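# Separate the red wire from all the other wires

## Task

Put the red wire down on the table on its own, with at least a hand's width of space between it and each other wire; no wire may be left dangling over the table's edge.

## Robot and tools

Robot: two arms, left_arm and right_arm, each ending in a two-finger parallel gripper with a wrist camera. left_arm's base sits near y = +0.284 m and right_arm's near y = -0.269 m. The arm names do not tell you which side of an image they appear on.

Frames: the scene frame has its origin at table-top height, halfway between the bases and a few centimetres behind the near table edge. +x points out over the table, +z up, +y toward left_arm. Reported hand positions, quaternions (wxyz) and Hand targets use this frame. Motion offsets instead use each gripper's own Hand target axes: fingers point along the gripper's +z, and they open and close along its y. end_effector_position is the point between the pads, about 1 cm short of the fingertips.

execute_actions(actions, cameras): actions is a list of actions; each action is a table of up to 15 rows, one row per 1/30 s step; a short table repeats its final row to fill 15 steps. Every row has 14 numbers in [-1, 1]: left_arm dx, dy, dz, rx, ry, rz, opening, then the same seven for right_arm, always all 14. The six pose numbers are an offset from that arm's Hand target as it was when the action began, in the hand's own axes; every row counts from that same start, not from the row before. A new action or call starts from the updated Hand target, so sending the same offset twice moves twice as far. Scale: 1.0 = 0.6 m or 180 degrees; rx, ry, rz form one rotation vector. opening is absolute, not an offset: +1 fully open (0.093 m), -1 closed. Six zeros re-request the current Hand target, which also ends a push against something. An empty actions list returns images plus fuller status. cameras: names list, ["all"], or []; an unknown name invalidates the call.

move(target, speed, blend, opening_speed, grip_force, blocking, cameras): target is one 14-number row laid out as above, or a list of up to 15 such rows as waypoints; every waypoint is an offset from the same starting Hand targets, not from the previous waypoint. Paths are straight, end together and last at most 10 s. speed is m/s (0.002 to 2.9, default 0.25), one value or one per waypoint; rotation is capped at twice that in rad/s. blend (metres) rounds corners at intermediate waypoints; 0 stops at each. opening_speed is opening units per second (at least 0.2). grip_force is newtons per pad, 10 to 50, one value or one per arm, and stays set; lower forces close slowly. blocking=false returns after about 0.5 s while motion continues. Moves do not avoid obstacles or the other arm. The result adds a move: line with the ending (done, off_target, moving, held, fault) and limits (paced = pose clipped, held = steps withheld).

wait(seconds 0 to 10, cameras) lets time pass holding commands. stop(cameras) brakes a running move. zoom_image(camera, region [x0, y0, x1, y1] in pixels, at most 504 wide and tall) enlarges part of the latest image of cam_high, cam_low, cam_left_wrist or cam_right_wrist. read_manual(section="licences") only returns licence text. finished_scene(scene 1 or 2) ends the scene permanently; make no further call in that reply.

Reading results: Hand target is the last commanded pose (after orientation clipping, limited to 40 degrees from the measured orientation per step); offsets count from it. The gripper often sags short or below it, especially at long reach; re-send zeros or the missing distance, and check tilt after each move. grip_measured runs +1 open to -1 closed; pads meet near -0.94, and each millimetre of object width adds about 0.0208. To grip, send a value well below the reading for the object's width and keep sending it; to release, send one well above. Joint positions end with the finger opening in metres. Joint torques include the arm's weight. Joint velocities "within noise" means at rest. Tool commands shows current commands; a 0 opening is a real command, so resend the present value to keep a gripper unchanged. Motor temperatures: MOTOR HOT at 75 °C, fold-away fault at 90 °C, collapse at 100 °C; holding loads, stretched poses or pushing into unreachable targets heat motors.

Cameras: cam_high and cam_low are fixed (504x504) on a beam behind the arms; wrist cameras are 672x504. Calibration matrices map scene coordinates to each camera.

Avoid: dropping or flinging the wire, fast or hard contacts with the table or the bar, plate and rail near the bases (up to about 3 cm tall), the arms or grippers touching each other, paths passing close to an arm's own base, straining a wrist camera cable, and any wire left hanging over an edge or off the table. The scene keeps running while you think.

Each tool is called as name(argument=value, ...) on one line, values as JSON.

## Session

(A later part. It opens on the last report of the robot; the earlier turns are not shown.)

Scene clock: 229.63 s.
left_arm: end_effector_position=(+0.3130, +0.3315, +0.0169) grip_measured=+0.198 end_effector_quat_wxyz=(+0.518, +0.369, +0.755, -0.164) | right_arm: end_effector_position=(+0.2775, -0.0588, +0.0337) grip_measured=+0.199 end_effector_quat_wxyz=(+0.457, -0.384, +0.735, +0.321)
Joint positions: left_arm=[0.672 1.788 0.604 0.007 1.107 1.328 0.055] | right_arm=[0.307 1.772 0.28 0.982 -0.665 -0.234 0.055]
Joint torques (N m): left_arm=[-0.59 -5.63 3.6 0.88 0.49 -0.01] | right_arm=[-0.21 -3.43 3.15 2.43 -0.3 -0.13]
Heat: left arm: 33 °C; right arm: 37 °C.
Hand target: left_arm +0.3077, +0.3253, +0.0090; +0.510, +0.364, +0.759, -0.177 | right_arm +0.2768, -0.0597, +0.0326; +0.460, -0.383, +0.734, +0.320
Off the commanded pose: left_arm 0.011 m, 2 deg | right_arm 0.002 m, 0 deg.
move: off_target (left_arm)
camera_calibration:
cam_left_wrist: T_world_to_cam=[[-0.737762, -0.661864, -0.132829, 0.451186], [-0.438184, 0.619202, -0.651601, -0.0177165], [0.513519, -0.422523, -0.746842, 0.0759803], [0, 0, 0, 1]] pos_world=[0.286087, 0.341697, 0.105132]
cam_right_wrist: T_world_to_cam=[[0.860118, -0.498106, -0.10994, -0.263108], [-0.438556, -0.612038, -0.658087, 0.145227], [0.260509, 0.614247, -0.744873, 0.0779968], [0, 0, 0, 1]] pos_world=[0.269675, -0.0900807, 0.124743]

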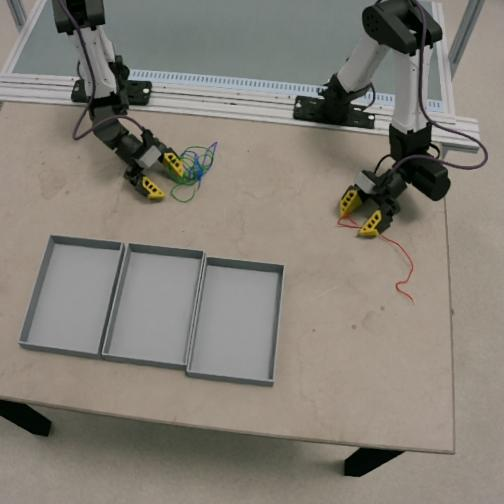

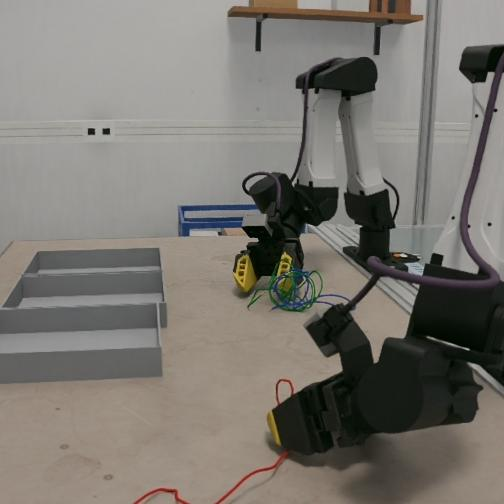

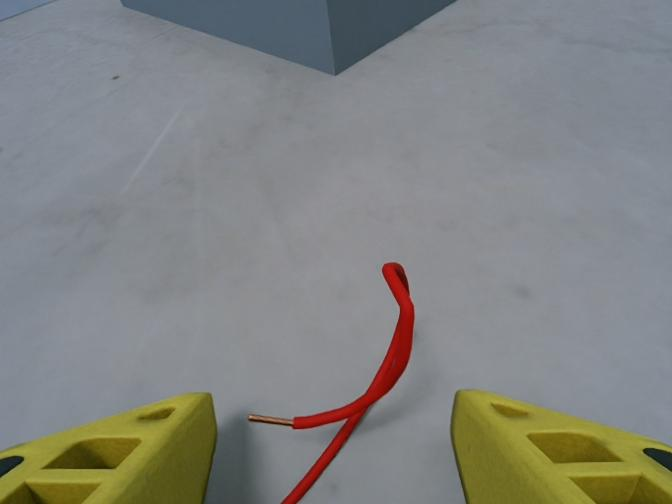

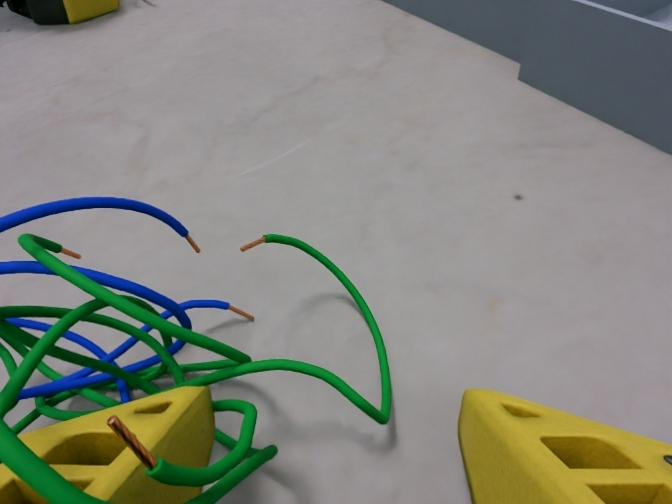

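move(target=[-0.02,0,-0.167,0,0,0,0.2, -0.02,0,-0.167,0,0,0,0.2], speed=0.08, cameras=["all"])

Scene clock: 232.07 s.
left_arm: end_effector_position=(+0.2451, +0.3815, +0.0624) grip_measured=+0.198 end_effector_quat_wxyz=(+0.508, +0.361, +0.763, -0.174) | right_arm: end_effector_position=(+0.2282, -0.1389, +0.0651) grip_measured=+0.199 end_effector_quat_wxyz=(+0.437, -0.368, +0.753, +0.327)
Joint positions: left_arm=[1.007 1.751 0.84 -0.977 1.105 2.078 0.055] | right_arm=[-0.067 1.171 0.187 0.191 -0.954 -0.536 0.055]
Joint torques (N m): left_arm=[0.58 -5.31 6.42 -0.47 0.52 0.16] | right_arm=[-0.53 -2.8 8.49 1.7 -0.74 -0.33]
Heat: left arm: 32 °C; right arm: 37 °C.
Hand target: left_arm +0.2457, +0.3850, +0.0618; +0.510, +0.364, +0.759, -0.177 | right_arm +0.2371, -0.1390, +0.0808; +0.460, -0.383, +0.734, +0.320
Off the commanded pose: left_arm 0.004 m, 1 deg | right_arm 0.018 m, 4 deg.
joint sent to its limit (left arm) — joint 6 (wrist roll), upper limit. The joint targets still meet the commanded pose.
move: off_target (right_arm)
camera_calibration:
cam_left_wrist: T_world_to_cam=[[-0.738727, -0.666712, -0.0988769, 0.440099], [-0.462273, 0.607942, -0.645531, -0.0388984], [0.490495, -0.431163, -0.757306, 0.175563], [0, 0, 0, 1]] pos_world=[0.221019, 0.392763, 0.15136]
cam_right_wrist: T_world_to_cam=[[0.842694, -0.513805, -0.160847, -0.252047], [-0.488888, -0.605125, -0.628341, 0.105804], [0.225512, 0.608135, -0.761128, 0.171647], [0, 0, 0, 1]] pos_world=[0.225416, -0.169863, 0.156585]

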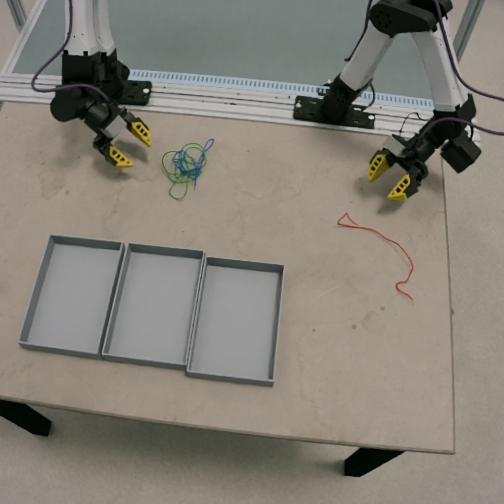

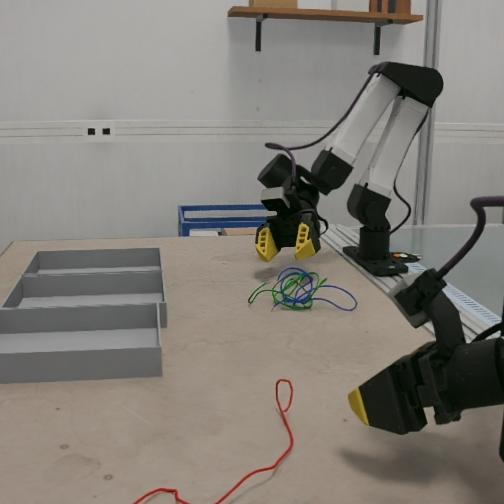

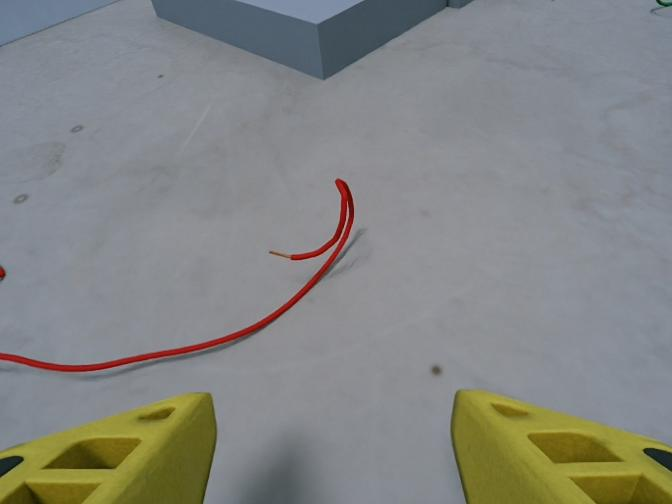

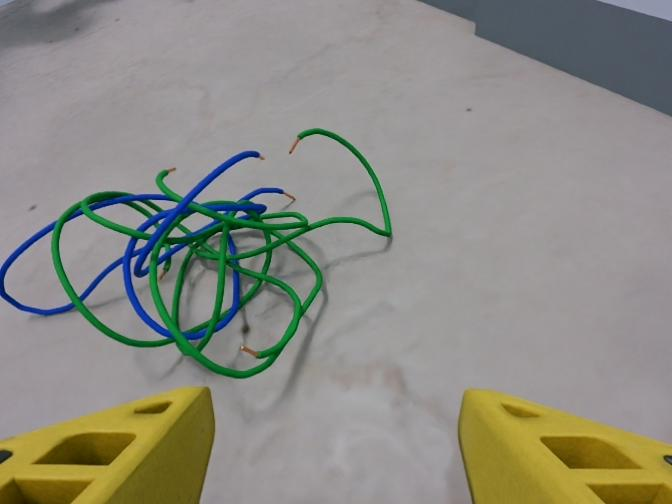

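finished_scene(scene=1)

The scene is finished: the task was done.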